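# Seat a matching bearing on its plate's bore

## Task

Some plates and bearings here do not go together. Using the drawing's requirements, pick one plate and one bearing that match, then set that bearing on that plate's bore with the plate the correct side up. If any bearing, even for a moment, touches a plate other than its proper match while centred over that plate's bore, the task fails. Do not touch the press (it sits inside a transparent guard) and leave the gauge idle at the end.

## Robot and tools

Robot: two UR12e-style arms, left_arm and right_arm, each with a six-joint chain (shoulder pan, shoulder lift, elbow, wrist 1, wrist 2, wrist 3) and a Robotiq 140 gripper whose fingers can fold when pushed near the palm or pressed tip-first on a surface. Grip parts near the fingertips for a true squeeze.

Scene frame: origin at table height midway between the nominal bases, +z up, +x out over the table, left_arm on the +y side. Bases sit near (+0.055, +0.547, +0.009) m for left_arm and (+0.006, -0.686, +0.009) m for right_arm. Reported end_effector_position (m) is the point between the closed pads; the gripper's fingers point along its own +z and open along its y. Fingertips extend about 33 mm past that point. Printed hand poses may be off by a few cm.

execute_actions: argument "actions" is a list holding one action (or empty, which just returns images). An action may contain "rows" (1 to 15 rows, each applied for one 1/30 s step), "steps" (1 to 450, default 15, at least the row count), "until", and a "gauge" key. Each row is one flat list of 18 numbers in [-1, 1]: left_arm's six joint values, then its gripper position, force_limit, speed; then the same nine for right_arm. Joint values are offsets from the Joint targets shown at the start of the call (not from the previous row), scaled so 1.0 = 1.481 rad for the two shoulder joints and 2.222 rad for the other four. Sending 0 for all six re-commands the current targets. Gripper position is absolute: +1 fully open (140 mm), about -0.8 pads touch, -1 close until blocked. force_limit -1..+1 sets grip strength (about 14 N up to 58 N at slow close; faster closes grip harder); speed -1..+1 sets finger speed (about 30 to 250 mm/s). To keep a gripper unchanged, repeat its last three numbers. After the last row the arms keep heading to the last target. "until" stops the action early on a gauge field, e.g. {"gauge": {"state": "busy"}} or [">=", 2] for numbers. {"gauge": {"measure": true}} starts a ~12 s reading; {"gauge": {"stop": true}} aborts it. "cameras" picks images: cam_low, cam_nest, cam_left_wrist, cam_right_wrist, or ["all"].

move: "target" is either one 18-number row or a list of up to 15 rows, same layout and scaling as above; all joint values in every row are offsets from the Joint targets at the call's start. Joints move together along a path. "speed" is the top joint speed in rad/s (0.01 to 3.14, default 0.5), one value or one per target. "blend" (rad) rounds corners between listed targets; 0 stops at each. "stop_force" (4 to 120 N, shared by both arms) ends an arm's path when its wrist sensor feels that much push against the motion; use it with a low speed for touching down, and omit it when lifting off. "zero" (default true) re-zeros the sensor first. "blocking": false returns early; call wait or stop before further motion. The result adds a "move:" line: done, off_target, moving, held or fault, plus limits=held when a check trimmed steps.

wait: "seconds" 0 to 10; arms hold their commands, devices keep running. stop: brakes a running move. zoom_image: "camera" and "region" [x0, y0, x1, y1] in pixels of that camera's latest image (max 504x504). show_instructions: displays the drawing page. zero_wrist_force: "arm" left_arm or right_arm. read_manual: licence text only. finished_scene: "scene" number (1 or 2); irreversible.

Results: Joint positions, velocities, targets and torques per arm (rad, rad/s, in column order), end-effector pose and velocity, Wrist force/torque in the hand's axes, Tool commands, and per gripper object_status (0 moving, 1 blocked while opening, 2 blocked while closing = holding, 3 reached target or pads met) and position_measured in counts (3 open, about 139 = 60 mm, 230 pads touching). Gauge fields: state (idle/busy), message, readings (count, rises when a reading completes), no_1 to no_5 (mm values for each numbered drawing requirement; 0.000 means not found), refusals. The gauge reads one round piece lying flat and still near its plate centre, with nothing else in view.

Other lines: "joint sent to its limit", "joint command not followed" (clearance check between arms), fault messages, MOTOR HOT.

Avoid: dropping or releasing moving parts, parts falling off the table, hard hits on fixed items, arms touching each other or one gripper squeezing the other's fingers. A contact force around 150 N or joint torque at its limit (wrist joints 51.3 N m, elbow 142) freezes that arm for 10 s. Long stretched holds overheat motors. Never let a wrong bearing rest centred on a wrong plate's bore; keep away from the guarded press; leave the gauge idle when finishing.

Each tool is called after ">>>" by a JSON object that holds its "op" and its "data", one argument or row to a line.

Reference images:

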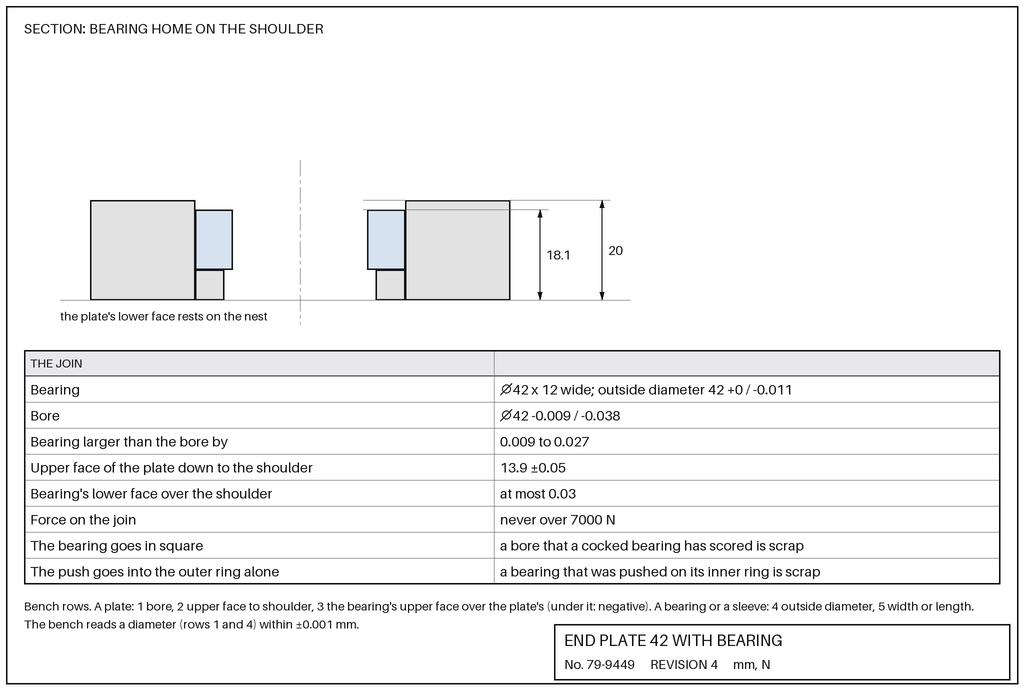

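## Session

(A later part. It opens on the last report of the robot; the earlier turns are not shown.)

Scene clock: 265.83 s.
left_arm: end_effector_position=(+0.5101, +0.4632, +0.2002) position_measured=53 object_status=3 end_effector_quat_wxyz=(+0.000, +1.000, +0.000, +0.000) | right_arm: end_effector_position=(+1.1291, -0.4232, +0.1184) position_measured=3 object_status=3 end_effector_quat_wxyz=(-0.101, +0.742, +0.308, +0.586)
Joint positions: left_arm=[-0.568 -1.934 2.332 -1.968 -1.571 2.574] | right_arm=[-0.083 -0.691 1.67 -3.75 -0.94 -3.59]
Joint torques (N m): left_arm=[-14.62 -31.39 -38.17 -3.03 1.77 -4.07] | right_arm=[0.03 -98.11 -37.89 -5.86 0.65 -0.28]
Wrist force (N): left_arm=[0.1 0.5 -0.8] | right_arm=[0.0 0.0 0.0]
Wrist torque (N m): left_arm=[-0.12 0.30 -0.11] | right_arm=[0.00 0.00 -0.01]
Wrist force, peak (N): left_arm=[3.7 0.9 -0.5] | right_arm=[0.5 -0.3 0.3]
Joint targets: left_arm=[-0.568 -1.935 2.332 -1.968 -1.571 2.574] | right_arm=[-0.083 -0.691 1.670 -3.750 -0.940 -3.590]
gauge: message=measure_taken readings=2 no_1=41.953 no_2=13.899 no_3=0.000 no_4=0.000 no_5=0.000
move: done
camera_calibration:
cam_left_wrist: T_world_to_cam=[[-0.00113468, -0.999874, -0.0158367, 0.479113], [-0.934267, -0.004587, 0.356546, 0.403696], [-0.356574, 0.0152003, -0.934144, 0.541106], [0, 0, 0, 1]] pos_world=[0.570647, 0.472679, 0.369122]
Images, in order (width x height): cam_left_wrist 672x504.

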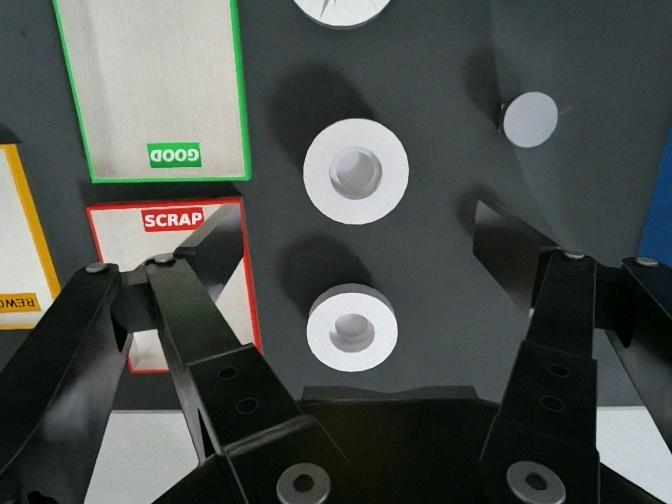

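>>> {"op": "move", "data": {
  "target": [0.0023,0.1368,0.0767,-0.1679,0,0.0015,0.6,-1,-0.5,0,0,0,0,0,0,1,1,1],
  "stop_force": 25,
  "speed": 0.35
}}

>>> {"op": "execute_actions", "data": {
  "actions": [
    {"rows":[[0,0,0,0,0,0,-1,-0.3,-1,0,0,0,0,0,0,1,1,1]],"steps":75}
  ]
}}

>>> {"op": "move", "data": {
  "target": [
    [-0.0023,-0.1368,-0.0767,0.1679,0,-0.0015,-1,-0.3,-1,0,0,0,0,0,0,1,1,1],
    [0.4134,0.3972,-0.3752,0.1104,0,0.9712,-1,-0.3,-1,0,0,0,0,0,0,1,1,1]
  ],
  "speed": [0.4,0.9],
  "blend": [0.05,0],
  "cameras": ["cam_left_wrist"]
}}

>>> {"op": "move", "data": {
  "target": [
    [0,0.031,0.0155,-0.0358,0,0,-1,-0.3,-1,0,0,0,0,0,0,1,1,1],
    [0,0.046,0.0226,-0.0532,0,0,-1,-0.3,-1,0,0,0,0,0,0,1,1,1]
  ],
  "speed": [0.1,0.04],
  "blend": [0.01,0],
  "stop_force": 8
}}

>>> {"op": "execute_actions", "data": {
  "actions": [
    {"rows":[[0,0,0,0,0,0,0.55,-1,-0.5,0,0,0,0,0,0,1,1,1]],"steps":30}
  ]
}}

>>> {"op": "move", "data": {
  "target": [
    [0,-0.0382,-0.0194,0.0443,0,0,0.55,-1,-0.5,0,0,0,0,0,0,1,1,1],
    [-0.4489,-0.3361,0.1581,0.0661,0,-0.995,0.55,-1,-0.5,0,0,0,0,0,0,1,1,1]
  ],
  "speed": [0.25,1.2],
  "blend": [0,0]
}}

>>> {"op": "execute_actions", "data": {
  "actions": [
    {"gauge":{"measure":true},"rows":[[0,0,0,0,0,0,0.17,-1,-0.5,0,0,0,0,0,0,1,1,1]],"steps":420,"until":{"gauge":{"readings":[">",2]}}}
  ]
}}

Scene clock: 300.00 s.
left_arm: end_effector_position=(+0.5127, +0.4632, +0.0555) position_measured=53 object_status=3 end_effector_quat_wxyz=(+0.000, +1.000, +0.000, +0.000) | right_arm: end_effector_position=(+1.1291, -0.4232, +0.1184) position_measured=3 object_status=3 end_effector_quat_wxyz=(-0.101, +0.742, +0.308, +0.586)
Joint positions: left_arm=[-0.565 -1.732 2.503 -2.341 -1.571 2.577] | right_arm=[-0.083 -0.691 1.67 -3.75 -0.94 -3.59]
Joint torques (N m): left_arm=[16.64 -13.37 -28.97 -8.27 -3.09 3.55] | right_arm=[-0.76 -97.19 -39.48 -6.01 0.68 -0.42]
Wrist force (N): left_arm=[0.0 0.8 -0.5] | right_arm=[0.2 0.0 0.0]
Wrist torque (N m): left_arm=[0.00 0.27 -0.28] | right_arm=[-0.01 -0.04 -0.01]
Wrist force, peak (N): left_arm=[0.2 0.4 -2.5] | right_arm=[0.4 -0.1 0.4]
Joint targets: left_arm=[-0.565 -1.732 2.503 -2.341 -1.571 2.577] | right_arm=[-0.083 -0.691 1.670 -3.750 -0.940 -3.590]
gauge: message=measure_taken readings=2 no_1=41.953 no_2=13.899 no_3=0.000 no_4=0.000 no_5=0.000
move: done

Scene clock: 302.70 s.
left_arm: end_effector_position=(+0.5127, +0.4632, +0.0555) position_measured=103 object_status=2 end_effector_quat_wxyz=(+0.000, +1.000, +0.000, +0.000) | right_arm: end_effector_position=(+1.1291, -0.4232, +0.1184) position_measured=3 object_status=3 end_effector_quat_wxyz=(-0.101, +0.742, +0.308, +0.586)
Joint positions: left_arm=[-0.565 -1.732 2.503 -2.341 -1.571 2.577] | right_arm=[-0.083 -0.691 1.67 -3.75 -0.94 -3.59]
Joint torques (N m): left_arm=[12.12 -14.41 -29.17 -4.06 -2.8 3.07] | right_arm=[-0.04 -98.88 -39.71 -6.08 0.39 -0.32]
Wrist force (N): left_arm=[-3.6 -1.5 -16.7] | right_arm=[0.2 -0.2 0.0]
Wrist torque (N m): left_arm=[0.08 0.18 -0.23] | right_arm=[-0.03 -0.04 -0.01]
Wrist force, peak (N): left_arm=[-3.8 -1.7 -16.9] | right_arm=[0.1 -0.5 0.1]
Joint targets: left_arm=[-0.565 -1.732 2.503 -2.341 -1.571 2.577] | right_arm=[-0.083 -0.691 1.670 -3.750 -0.940 -3.590]
gauge: message=measure_taken readings=2 no_1=41.953 no_2=13.899 no_3=0.000 no_4=0.000 no_5=0.000

Scene clock: 306.73 s.
left_arm: end_effector_position=(+0.9138, +0.7621, +0.1199) position_measured=103 object_status=2 end_effector_quat_wxyz=(+0.000, +0.716, -0.698, +0.000) | right_arm: end_effector_position=(+1.1291, -0.4232, +0.1184) position_measured=3 object_status=3 end_effector_quat_wxyz=(-0.101, +0.742, +0.308, +0.586)
Joint positions: left_arm=[0.048 -1.144 1.669 -2.096 -1.571 4.735] | right_arm=[-0.083 -0.691 1.67 -3.75 -0.94 -3.59]
Joint torques (N m): left_arm=[16.75 -75.99 -49.58 -8.38 -2.3 3.68] | right_arm=[0.06 -97.95 -39.08 -5.95 0.5 0.05]
Wrist force (N): left_arm=[0.3 1.0 2.6] | right_arm=[0.0 0.1 0.1]
Wrist torque (N m): left_arm=[-0.05 0.35 -0.29] | right_arm=[0.02 0.01 -0.01]
Wrist force, peak (N): left_arm=[-2.9 -1.6 -15.6] | right_arm=[0.5 0.1 0.1]
Joint targets: left_arm=[0.048 -1.144 1.669 -2.096 -1.571 4.735] | right_arm=[-0.083 -0.691 1.670 -3.750 -0.940 -3.590]
gauge: message=measure_taken readings=2 no_1=41.953 no_2=13.899 no_3=0.000 no_4=0.000 no_5=0.000
move: done
camera_calibration:
cam_left_wrist: T_world_to_cam=[[-0.999595, -0.0242532, -0.0148649, 0.945939], [-0.0279594, 0.933934, 0.35635, -0.732573], [0.00524023, 0.356622, -0.934234, 0.0146715], [0, 0, 0, 1]] pos_world=[0.924997, 0.701885, 0.288821]
Images, in order (width x height): cam_left_wrist 672x504.

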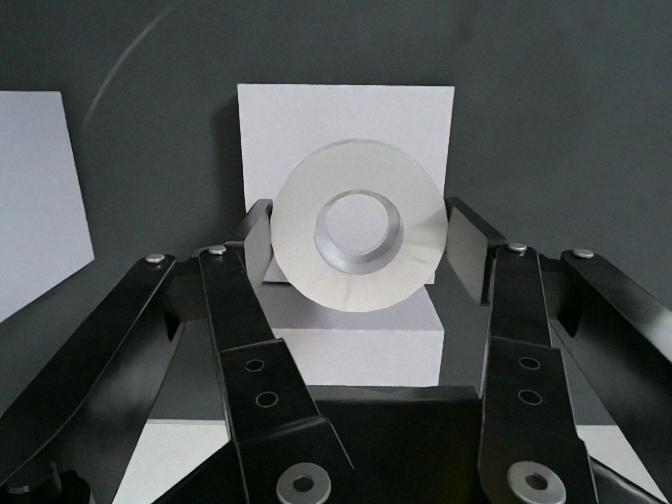

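Scene clock: 309.17 s.
left_arm: end_effector_position=(+0.9141, +0.7622, +0.0589) position_measured=103 object_status=2 end_effector_quat_wxyz=(+0.000, +0.716, -0.698, +0.000) | right_arm: end_effector_position=(+1.1291, -0.4232, +0.1184) position_measured=3 object_status=3 end_effector_quat_wxyz=(-0.101, +0.742, +0.308, +0.586)
Joint positions: left_arm=[0.048 -1.088 1.71 -2.191 -1.571 4.735] | right_arm=[-0.083 -0.691 1.67 -3.75 -0.94 -3.59]
Joint torques (N m): left_arm=[7.02 -103.82 -46.84 -3.15 -2.18 3.03] | right_arm=[-0.96 -94.89 -40.09 -6.04 0.73 -0.33]
Wrist force (N): left_arm=[0.3 0.7 2.8] | right_arm=[-0.1 0.1 0.0]
Wrist torque (N m): left_arm=[-0.05 0.36 -0.27] | right_arm=[0.02 0.02 -0.01]
Wrist force, peak (N): left_arm=[1.2 10.6 -19.7] | right_arm=[0.5 0.1 0.1]
Joint targets: left_arm=[0.048 -1.088 1.710 -2.191 -1.571 4.735] | right_arm=[-0.083 -0.691 1.670 -3.750 -0.940 -3.590]
gauge: message=measure_taken readings=2 no_1=41.953 no_2=13.899 no_3=0.000 no_4=0.000 no_5=0.000
move: contact (left_arm); path passed 1 of 2 targets; left_arm: the wrist 1 is farthest, 0.023 rad from its target

Scene clock: 310.37 s.
left_arm: end_effector_position=(+0.9142, +0.7622, +0.0589) position_measured=59 object_status=3 end_effector_quat_wxyz=(+0.000, +0.716, -0.698, +0.000) | right_arm: end_effector_position=(+1.1291, -0.4232, +0.1184) position_measured=3 object_status=3 end_effector_quat_wxyz=(-0.101, +0.742, +0.308, +0.586)
Joint positions: left_arm=[0.048 -1.089 1.71 -2.191 -1.571 4.735] | right_arm=[-0.083 -0.691 1.67 -3.75 -0.94 -3.59]
Joint torques (N m): left_arm=[-1.75 -93.83 -37.26 -3.6 -2.16 2.54] | right_arm=[-0.23 -97.88 -39.91 -6.28 0.55 0.11]
Wrist force (N): left_arm=[0.4 0.6 0.6] | right_arm=[-0.3 0.0 0.1]
Wrist torque (N m): left_arm=[-0.07 0.33 -0.27] | right_arm=[0.00 0.06 -0.01]
Wrist force, peak (N): left_arm=[0.3 0.7 3.2] | right_arm=[0.4 0.0 0.2]
Joint targets: left_arm=[0.048 -1.088 1.710 -2.191 -1.571 4.735] | right_arm=[-0.083 -0.691 1.670 -3.750 -0.940 -3.590]
gauge: message=measure_taken readings=2 no_1=41.953 no_2=13.899 no_3=0.000 no_4=0.000 no_5=0.000

Scene clock: 313.83 s.
left_arm: end_effector_position=(+0.6600, +0.3312, +0.2001) position_measured=59 object_status=3 end_effector_quat_wxyz=(+0.000, +1.000, +0.000, -0.001) | right_arm: end_effector_position=(+1.1291, -0.4232, +0.1184) position_measured=3 object_status=3 end_effector_quat_wxyz=(-0.101, +0.742, +0.308, +0.586)
Joint positions: left_arm=[-0.617 -1.586 2.061 -2.044 -1.571 2.525] | right_arm=[-0.083 -0.691 1.67 -3.75 -0.94 -3.59]
Joint torques (N m): left_arm=[-16.5 -60.99 -36.73 -2.84 -1.99 -3.99] | right_arm=[-0.63 -99.44 -39.84 -6.18 0.52 -0.54]
Wrist force (N): left_arm=[0.3 0.7 -0.5] | right_arm=[0.0 -0.1 0.3]
Wrist torque (N m): left_arm=[-0.04 0.22 -0.14] | right_arm=[-0.02 0.00 -0.01]
Wrist force, peak (N): left_arm=[0.3 1.3 2.6] | right_arm=[0.3 0.0 0.5]
Joint targets: left_arm=[-0.617 -1.586 2.061 -2.044 -1.571 2.524] | right_arm=[-0.083 -0.691 1.670 -3.750 -0.940 -3.590]
gauge: message=measure_taken readings=2 no_1=41.953 no_2=13.899 no_3=0.000 no_4=0.000 no_5=0.000
move: done

Scene clock: 326.03 s.
left_arm: end_effector_position=(+0.6599, +0.3312, +0.2001) position_measured=108 object_status=3 end_effector_quat_wxyz=(+0.000, +1.000, +0.000, -0.001) | right_arm: end_effector_position=(+1.1291, -0.4232, +0.1184) position_measured=3 object_status=3 end_effector_quat_wxyz=(-0.101, +0.742, +0.308, +0.586)
Joint positions: left_arm=[-0.617 -1.586 2.061 -2.044 -1.571 2.524] | right_arm=[-0.083 -0.691 1.67 -3.75 -0.94 -3.59]
Joint torques (N m): left_arm=[-14.37 -61.37 -37.79 -3.69 -2.18 -3.77] | right_arm=[-2.04 -98.54 -40.58 -5.86 0.61 -0.11]
Wrist force (N): left_arm=[0.4 0.5 -0.4] | right_arm=[0.1 0.1 0.2]
Wrist torque (N m): left_arm=[-0.07 0.18 -0.14] | right_arm=[0.02 -0.01 -0.01]
Wrist force, peak (N): left_arm=[0.5 1.2 -0.5] | right_arm=[0.5 -0.1 0.3]
Joint targets: left_arm=[-0.617 -1.586 2.061 -2.044 -1.571 2.524] | right_arm=[-0.083 -0.691 1.670 -3.750 -0.940 -3.590]
gauge: message=measure_taken readings=3 no_1=41.984 no_2=13.900 no_3=0.000 no_4=0.000 no_5=0.000

>>> {"op": "move", "data": {
  "target": [0,0.1107,0.0618,-0.1363,0,0,0.17,-1,-0.5,0,0,0,0,0,0,1,1,1],
  "stop_force": 25,
  "speed": 0.3
}}

>>> {"op": "execute_actions", "data": {
  "actions": [
    {"rows":[[0,0,0,0,0,0,-1,-1,-1,0,0,0,0,0,0,1,1,1]],"steps":100}
  ]
}}

>>> {"op": "move", "data": {
  "target": [
    [0,-0.1109,-0.0613,0.1353,0,0,-1,-1,-1,0,0,0,0,0,0,1,1,1],
    [0.4489,0.1883,-0.2383,0.1128,0,0.995,-1,-1,-1,0,0,0,0,0,0,1,1,1]
  ],
  "speed": [0.4,0.9],
  "blend": [0.05,0],
  "cameras": ["cam_left_wrist"]
}}

>>> {"op": "zoom_image", "data": {
  "camera": "cam_left_wrist",
  "region": [240, 120, 480, 300]
}}

Scene clock: 359.30 s.
left_arm: end_effector_position=(+0.6601, +0.3310, +0.0546) position_measured=108 object_status=3 end_effector_quat_wxyz=(+0.000, +1.000, +0.000, +0.000) | right_arm: end_effector_position=(+1.1291, -0.4232, +0.1184) position_measured=3 object_status=3 end_effector_quat_wxyz=(-0.101, +0.742, +0.308, +0.586)
Joint positions: left_arm=[-0.617 -1.422 2.199 -2.347 -1.571 2.524] | right_arm=[-0.083 -0.691 1.67 -3.75 -0.94 -3.59]
Joint torques (N m): left_arm=[-13.39 -40.99 -28.84 -8.33 -2.25 -3.13] | right_arm=[0.39 -97.87 -41.56 -6.05 0.7 -0.36]
Wrist force (N): left_arm=[0.6 0.5 -0.7] | right_arm=[0.1 -0.1 0.3]
Wrist torque (N m): left_arm=[-0.04 0.18 -0.14] | right_arm=[-0.01 -0.02 -0.01]
Wrist force, peak (N): left_arm=[0.3 0.7 -2.4] | right_arm=[0.4 0.1 0.5]
Joint targets: left_arm=[-0.617 -1.422 2.199 -2.347 -1.571 2.524] | right_arm=[-0.083 -0.691 1.670 -3.750 -0.940 -3.590]
gauge: message=measure_taken readings=3 no_1=41.984 no_2=13.900 no_3=0.000 no_4=0.000 no_5=0.000
move: done

Scene clock: 362.83 s.
left_arm: end_effector_position=(+0.6601, +0.3310, +0.0546) position_measured=168 object_status=2 end_effector_quat_wxyz=(+0.000, +1.000, +0.000, +0.000) | right_arm: end_effector_position=(+1.1291, -0.4232, +0.1184) position_measured=3 object_status=3 end_effector_quat_wxyz=(-0.101, +0.742, +0.308, +0.586)
Joint positions: left_arm=[-0.617 -1.422 2.199 -2.347 -1.571 2.524] | right_arm=[-0.083 -0.691 1.67 -3.75 -0.94 -3.59]
Joint torques (N m): left_arm=[-8.08 -42.58 -29.51 -4.43 -2.25 -3.29] | right_arm=[-0.42 -96.93 -41.24 -6.06 0.49 -0.1]
Wrist force (N): left_arm=[-2.1 -0.5 -9.4] | right_arm=[0.1 0.0 0.1]
Wrist torque (N m): left_arm=[0.01 0.22 -0.14] | right_arm=[0.00 -0.01 -0.01]
Wrist force, peak (N): left_arm=[-2.1 -0.7 -9.9] | right_arm=[0.0 0.0 0.5]
Joint targets: left_arm=[-0.617 -1.422 2.199 -2.347 -1.571 2.524] | right_arm=[-0.083 -0.691 1.670 -3.750 -0.940 -3.590]
gauge: message=measure_taken readings=3 no_1=41.984 no_2=13.900 no_3=0.000 no_4=0.000 no_5=0.000

Scene clock: 366.73 s.
left_arm: end_effector_position=(+0.9140, +0.7621, +0.1198) position_measured=168 object_status=2 end_effector_quat_wxyz=(+0.000, +0.716, -0.698, +0.000) | right_arm: end_effector_position=(+1.1291, -0.4232, +0.1184) position_measured=3 object_status=3 end_effector_quat_wxyz=(-0.101, +0.742, +0.308, +0.586)
Joint positions: left_arm=[0.048 -1.143 1.669 -2.097 -1.571 4.735] | right_arm=[-0.083 -0.691 1.67 -3.75 -0.94 -3.59]
Joint torques (N m): left_arm=[15.73 -74.61 -48.47 -8.26 -2.28 3.8] | right_arm=[0.15 -98.81 -41.53 -6.04 0.56 -0.15]
Wrist force (N): left_arm=[0.3 0.9 0.7] | right_arm=[0.2 -0.2 0.1]
Wrist torque (N m): left_arm=[-0.07 0.34 -0.28] | right_arm=[-0.04 -0.04 -0.01]
Wrist force, peak (N): left_arm=[-1.6 -0.5 -9.4] | right_arm=[0.5 0.0 0.3]
Joint targets: left_arm=[0.048 -1.143 1.669 -2.097 -1.571 4.735] | right_arm=[-0.083 -0.691 1.670 -3.750 -0.940 -3.590]
gauge: message=measure_taken readings=3 no_1=41.984 no_2=13.900 no_3=0.000 no_4=0.000 no_5=0.000
move: done
camera_calibration:
cam_left_wrist: T_world_to_cam=[[-0.999586, -0.0242278, -0.0154966, 0.946297], [-0.0281607, 0.933935, 0.356332, -0.732377], [0.00583967, 0.356621, -0.934231, 0.0141162], [0, 0, 0, 1]] pos_world=[0.925199, 0.701885, 0.288822]
Images, in order (width x height): cam_left_wrist 672x504.

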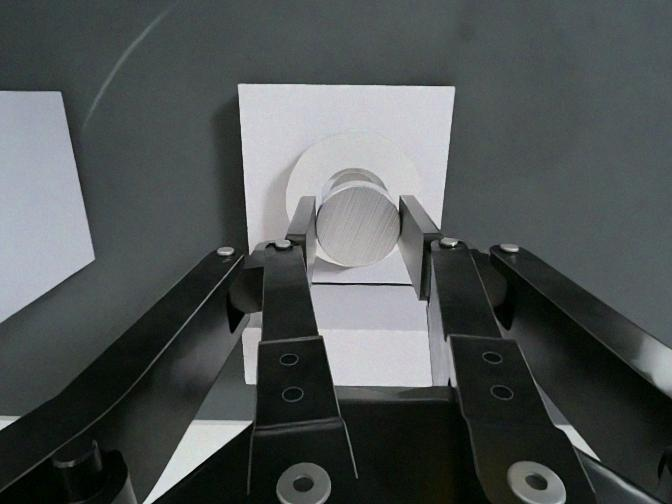

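Scaled by 2.100 from the camera's 672x504 image, which has a finer 960x720 frame.

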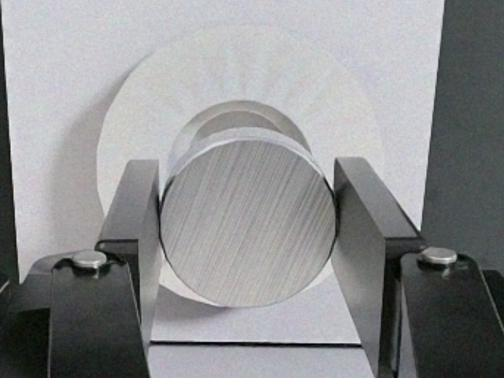

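>>> {"op": "move", "data": {
  "target": [
    [0.0008,0.0204,0.0110,-0.0247,0,0,-1,-1,-1,0,0,0,0,0,0,1,1,1],
    [0.0008,0.0272,0.0147,-0.0329,0,0,-1,-1,-1,0,0,0,0,0,0,1,1,1]
  ],
  "speed": [0.1,0.03],
  "blend": [0.005,0],
  "stop_force": 6,
  "cameras": ["cam_left_wrist"]
}}

>>> {"op": "zoom_image", "data": {
  "camera": "cam_left_wrist",
  "region": [240, 120, 480, 300]
}}

Scene clock: 393.67 s.
left_arm: end_effector_position=(+0.9139, +0.7632, +0.0774) position_measured=168 object_status=2 end_effector_quat_wxyz=(+0.000, +0.716, -0.698, +0.000) | right_arm: end_effector_position=(+1.1291, -0.4232, +0.1184) position_measured=3 object_status=3 end_effector_quat_wxyz=(-0.101, +0.742, +0.308, +0.586)
Joint positions: left_arm=[0.049 -1.106 1.699 -2.164 -1.571 4.735] | right_arm=[-0.083 -0.691 1.67 -3.75 -0.94 -3.59]
Joint torques (N m): left_arm=[10.47 -100.97 -43.11 -3.87 -2.1 3.33] | right_arm=[-0.86 -97.34 -42.03 -6.15 0.74 0.08]
Wrist force (N): left_arm=[0.5 0.4 0.1] | right_arm=[0.2 -0.2 0.0]
Wrist torque (N m): left_arm=[-0.02 0.27 -0.25] | right_arm=[-0.05 -0.03 -0.01]
Wrist force, peak (N): left_arm=[3.4 17.7 -47.7] | right_arm=[0.4 -0.2 0.3]
Joint targets: left_arm=[0.049 -1.106 1.699 -2.164 -1.571 4.735] | right_arm=[-0.083 -0.691 1.670 -3.750 -0.940 -3.590]
gauge: message=measure_taken readings=3 no_1=41.984 no_2=13.900 no_3=0.000 no_4=0.000 no_5=0.000
move: contact (left_arm); path passed 1 of 2 targets
camera_calibration:
cam_left_wrist: T_world_to_cam=[[-0.999557, -0.0253621, -0.0156054, 0.946363], [-0.0292594, 0.933904, 0.356325, -0.717224], [0.00553682, 0.356624, -0.934232, -0.0257022], [0, 0, 0, 1]] pos_world=[0.9251, 0.702986, 0.246322]
Images, in order (width x height): cam_left_wrist 672x504.

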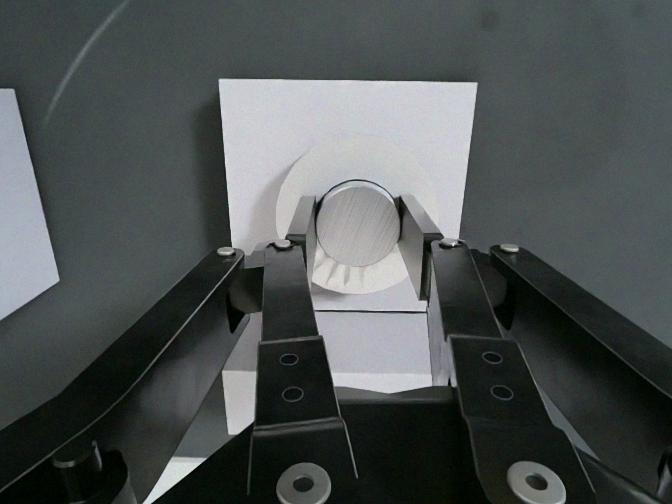

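Scaled by 2.100 from the camera's 672x504 image, which has a finer 960x720 frame.

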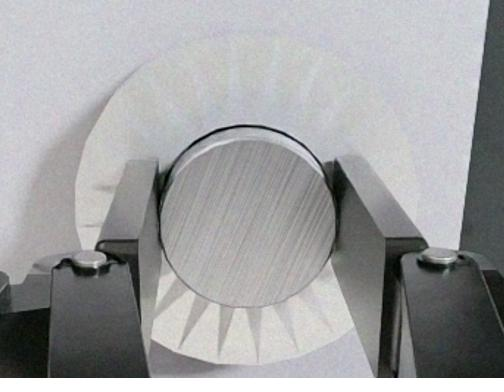

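>>> {"op": "execute_actions", "data": {
  "actions": [
    {"rows":[[0,0,0,0,0,0,0.25,-1,-1,0,0,0,0,0,0,1,1,1]],"steps":45}
  ]
}}

>>> {"op": "move", "data": {
  "target": [0,-0.0264,-0.0138,0.031,0,0,0.25,-1,-1,0,0,0,0,0,0,1,1,1],
  "speed": 0.15,
  "cameras": ["cam_left_wrist"]
}}

>>> {"op": "zoom_image", "data": {
  "camera": "cam_left_wrist",
  "region": [240, 120, 480, 300]
}}

Scene clock: 408.00 s.
left_arm: end_effector_position=(+0.9140, +0.7632, +0.0774) position_measured=98 object_status=0 end_effector_quat_wxyz=(+0.000, +0.716, -0.698, +0.000) | right_arm: end_effector_position=(+1.1291, -0.4232, +0.1184) position_measured=3 object_status=3 end_effector_quat_wxyz=(-0.101, +0.742, +0.308, +0.586)
Joint positions: left_arm=[0.049 -1.106 1.699 -2.164 -1.571 4.735] | right_arm=[-0.083 -0.691 1.67 -3.75 -0.94 -3.59]
Joint torques (N m): left_arm=[-8.92 -100.36 -44.2 -6.68 -2.06 3.17] | right_arm=[0.91 -95.19 -42.6 -5.89 0.46 -0.23]
Wrist force (N): left_arm=[0.2 0.7 0.5] | right_arm=[-0.1 -0.1 0.2]
Wrist torque (N m): left_arm=[-0.08 0.36 -0.26] | right_arm=[-0.02 0.01 -0.01]
Wrist force, peak (N): left_arm=[0.6 0.7 1.2] | right_arm=[0.5 0.1 0.4]
Joint targets: left_arm=[0.049 -1.106 1.699 -2.164 -1.571 4.735] | right_arm=[-0.083 -0.691 1.670 -3.750 -0.940 -3.590]
gauge: message=measure_taken readings=3 no_1=41.984 no_2=13.900 no_3=0.000 no_4=0.000 no_5=0.000

Scene clock: 408.90 s.
left_arm: end_effector_position=(+0.9138, +0.7632, +0.1215) position_measured=98 object_status=3 end_effector_quat_wxyz=(+0.000, +0.716, -0.698, +0.000) | right_arm: end_effector_position=(+1.1291, -0.4232, +0.1184) position_measured=3 object_status=3 end_effector_quat_wxyz=(-0.101, +0.742, +0.308, +0.586)
Joint positions: left_arm=[0.049 -1.145 1.669 -2.095 -1.571 4.735] | right_arm=[-0.083 -0.691 1.67 -3.75 -0.94 -3.59]
Joint torques (N m): left_arm=[-8.5 -99.98 -47.77 -2.74 -2.07 3.05] | right_arm=[-0.35 -97.01 -42.35 -5.96 0.83 -0.14]
Wrist force (N): left_arm=[0.1 0.9 0.2] | right_arm=[0.3 0.2 -0.1]
Wrist torque (N m): left_arm=[-0.06 0.40 -0.29] | right_arm=[0.05 -0.07 -0.01]
Wrist force, peak (N): left_arm=[0.4 1.2 1.9] | right_arm=[0.4 -0.1 0.2]
Joint targets: left_arm=[0.049 -1.145 1.669 -2.095 -1.571 4.735] | right_arm=[-0.083 -0.691 1.670 -3.750 -0.940 -3.590]
gauge: message=measure_taken readings=3 no_1=41.984 no_2=13.900 no_3=0.000 no_4=0.000 no_5=0.000
move: done
camera_calibration:
cam_left_wrist: T_world_to_cam=[[-0.999542, -0.0253222, -0.0165566, 0.946991], [-0.029562, 0.933859, 0.356417, -0.732699], [0.00643623, 0.356743, -0.93418, 0.014663], [0, 0, 0, 1]] pos_world=[0.924803, 0.702986, 0.290523]
Images, in order (width x height): cam_left_wrist 672x504.

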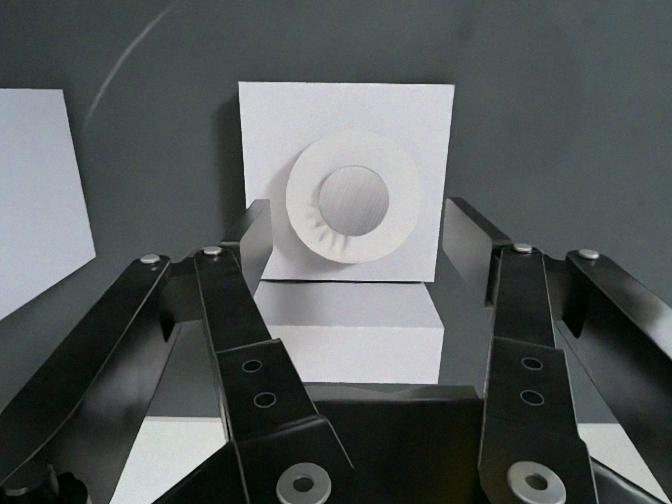

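Scaled by 2.100 from the camera's 672x504 image, which has a finer 960x720 frame.

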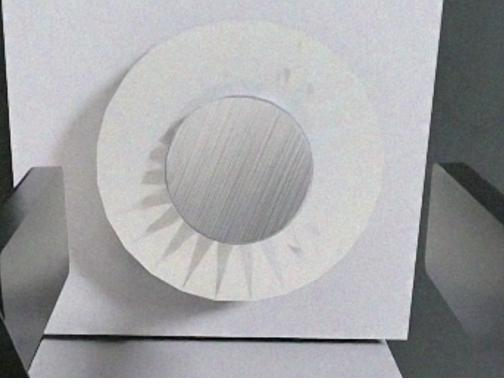

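>>> {"op": "finished_scene", "data": {
  "scene": 2
}}

The scene is finished: the task was done.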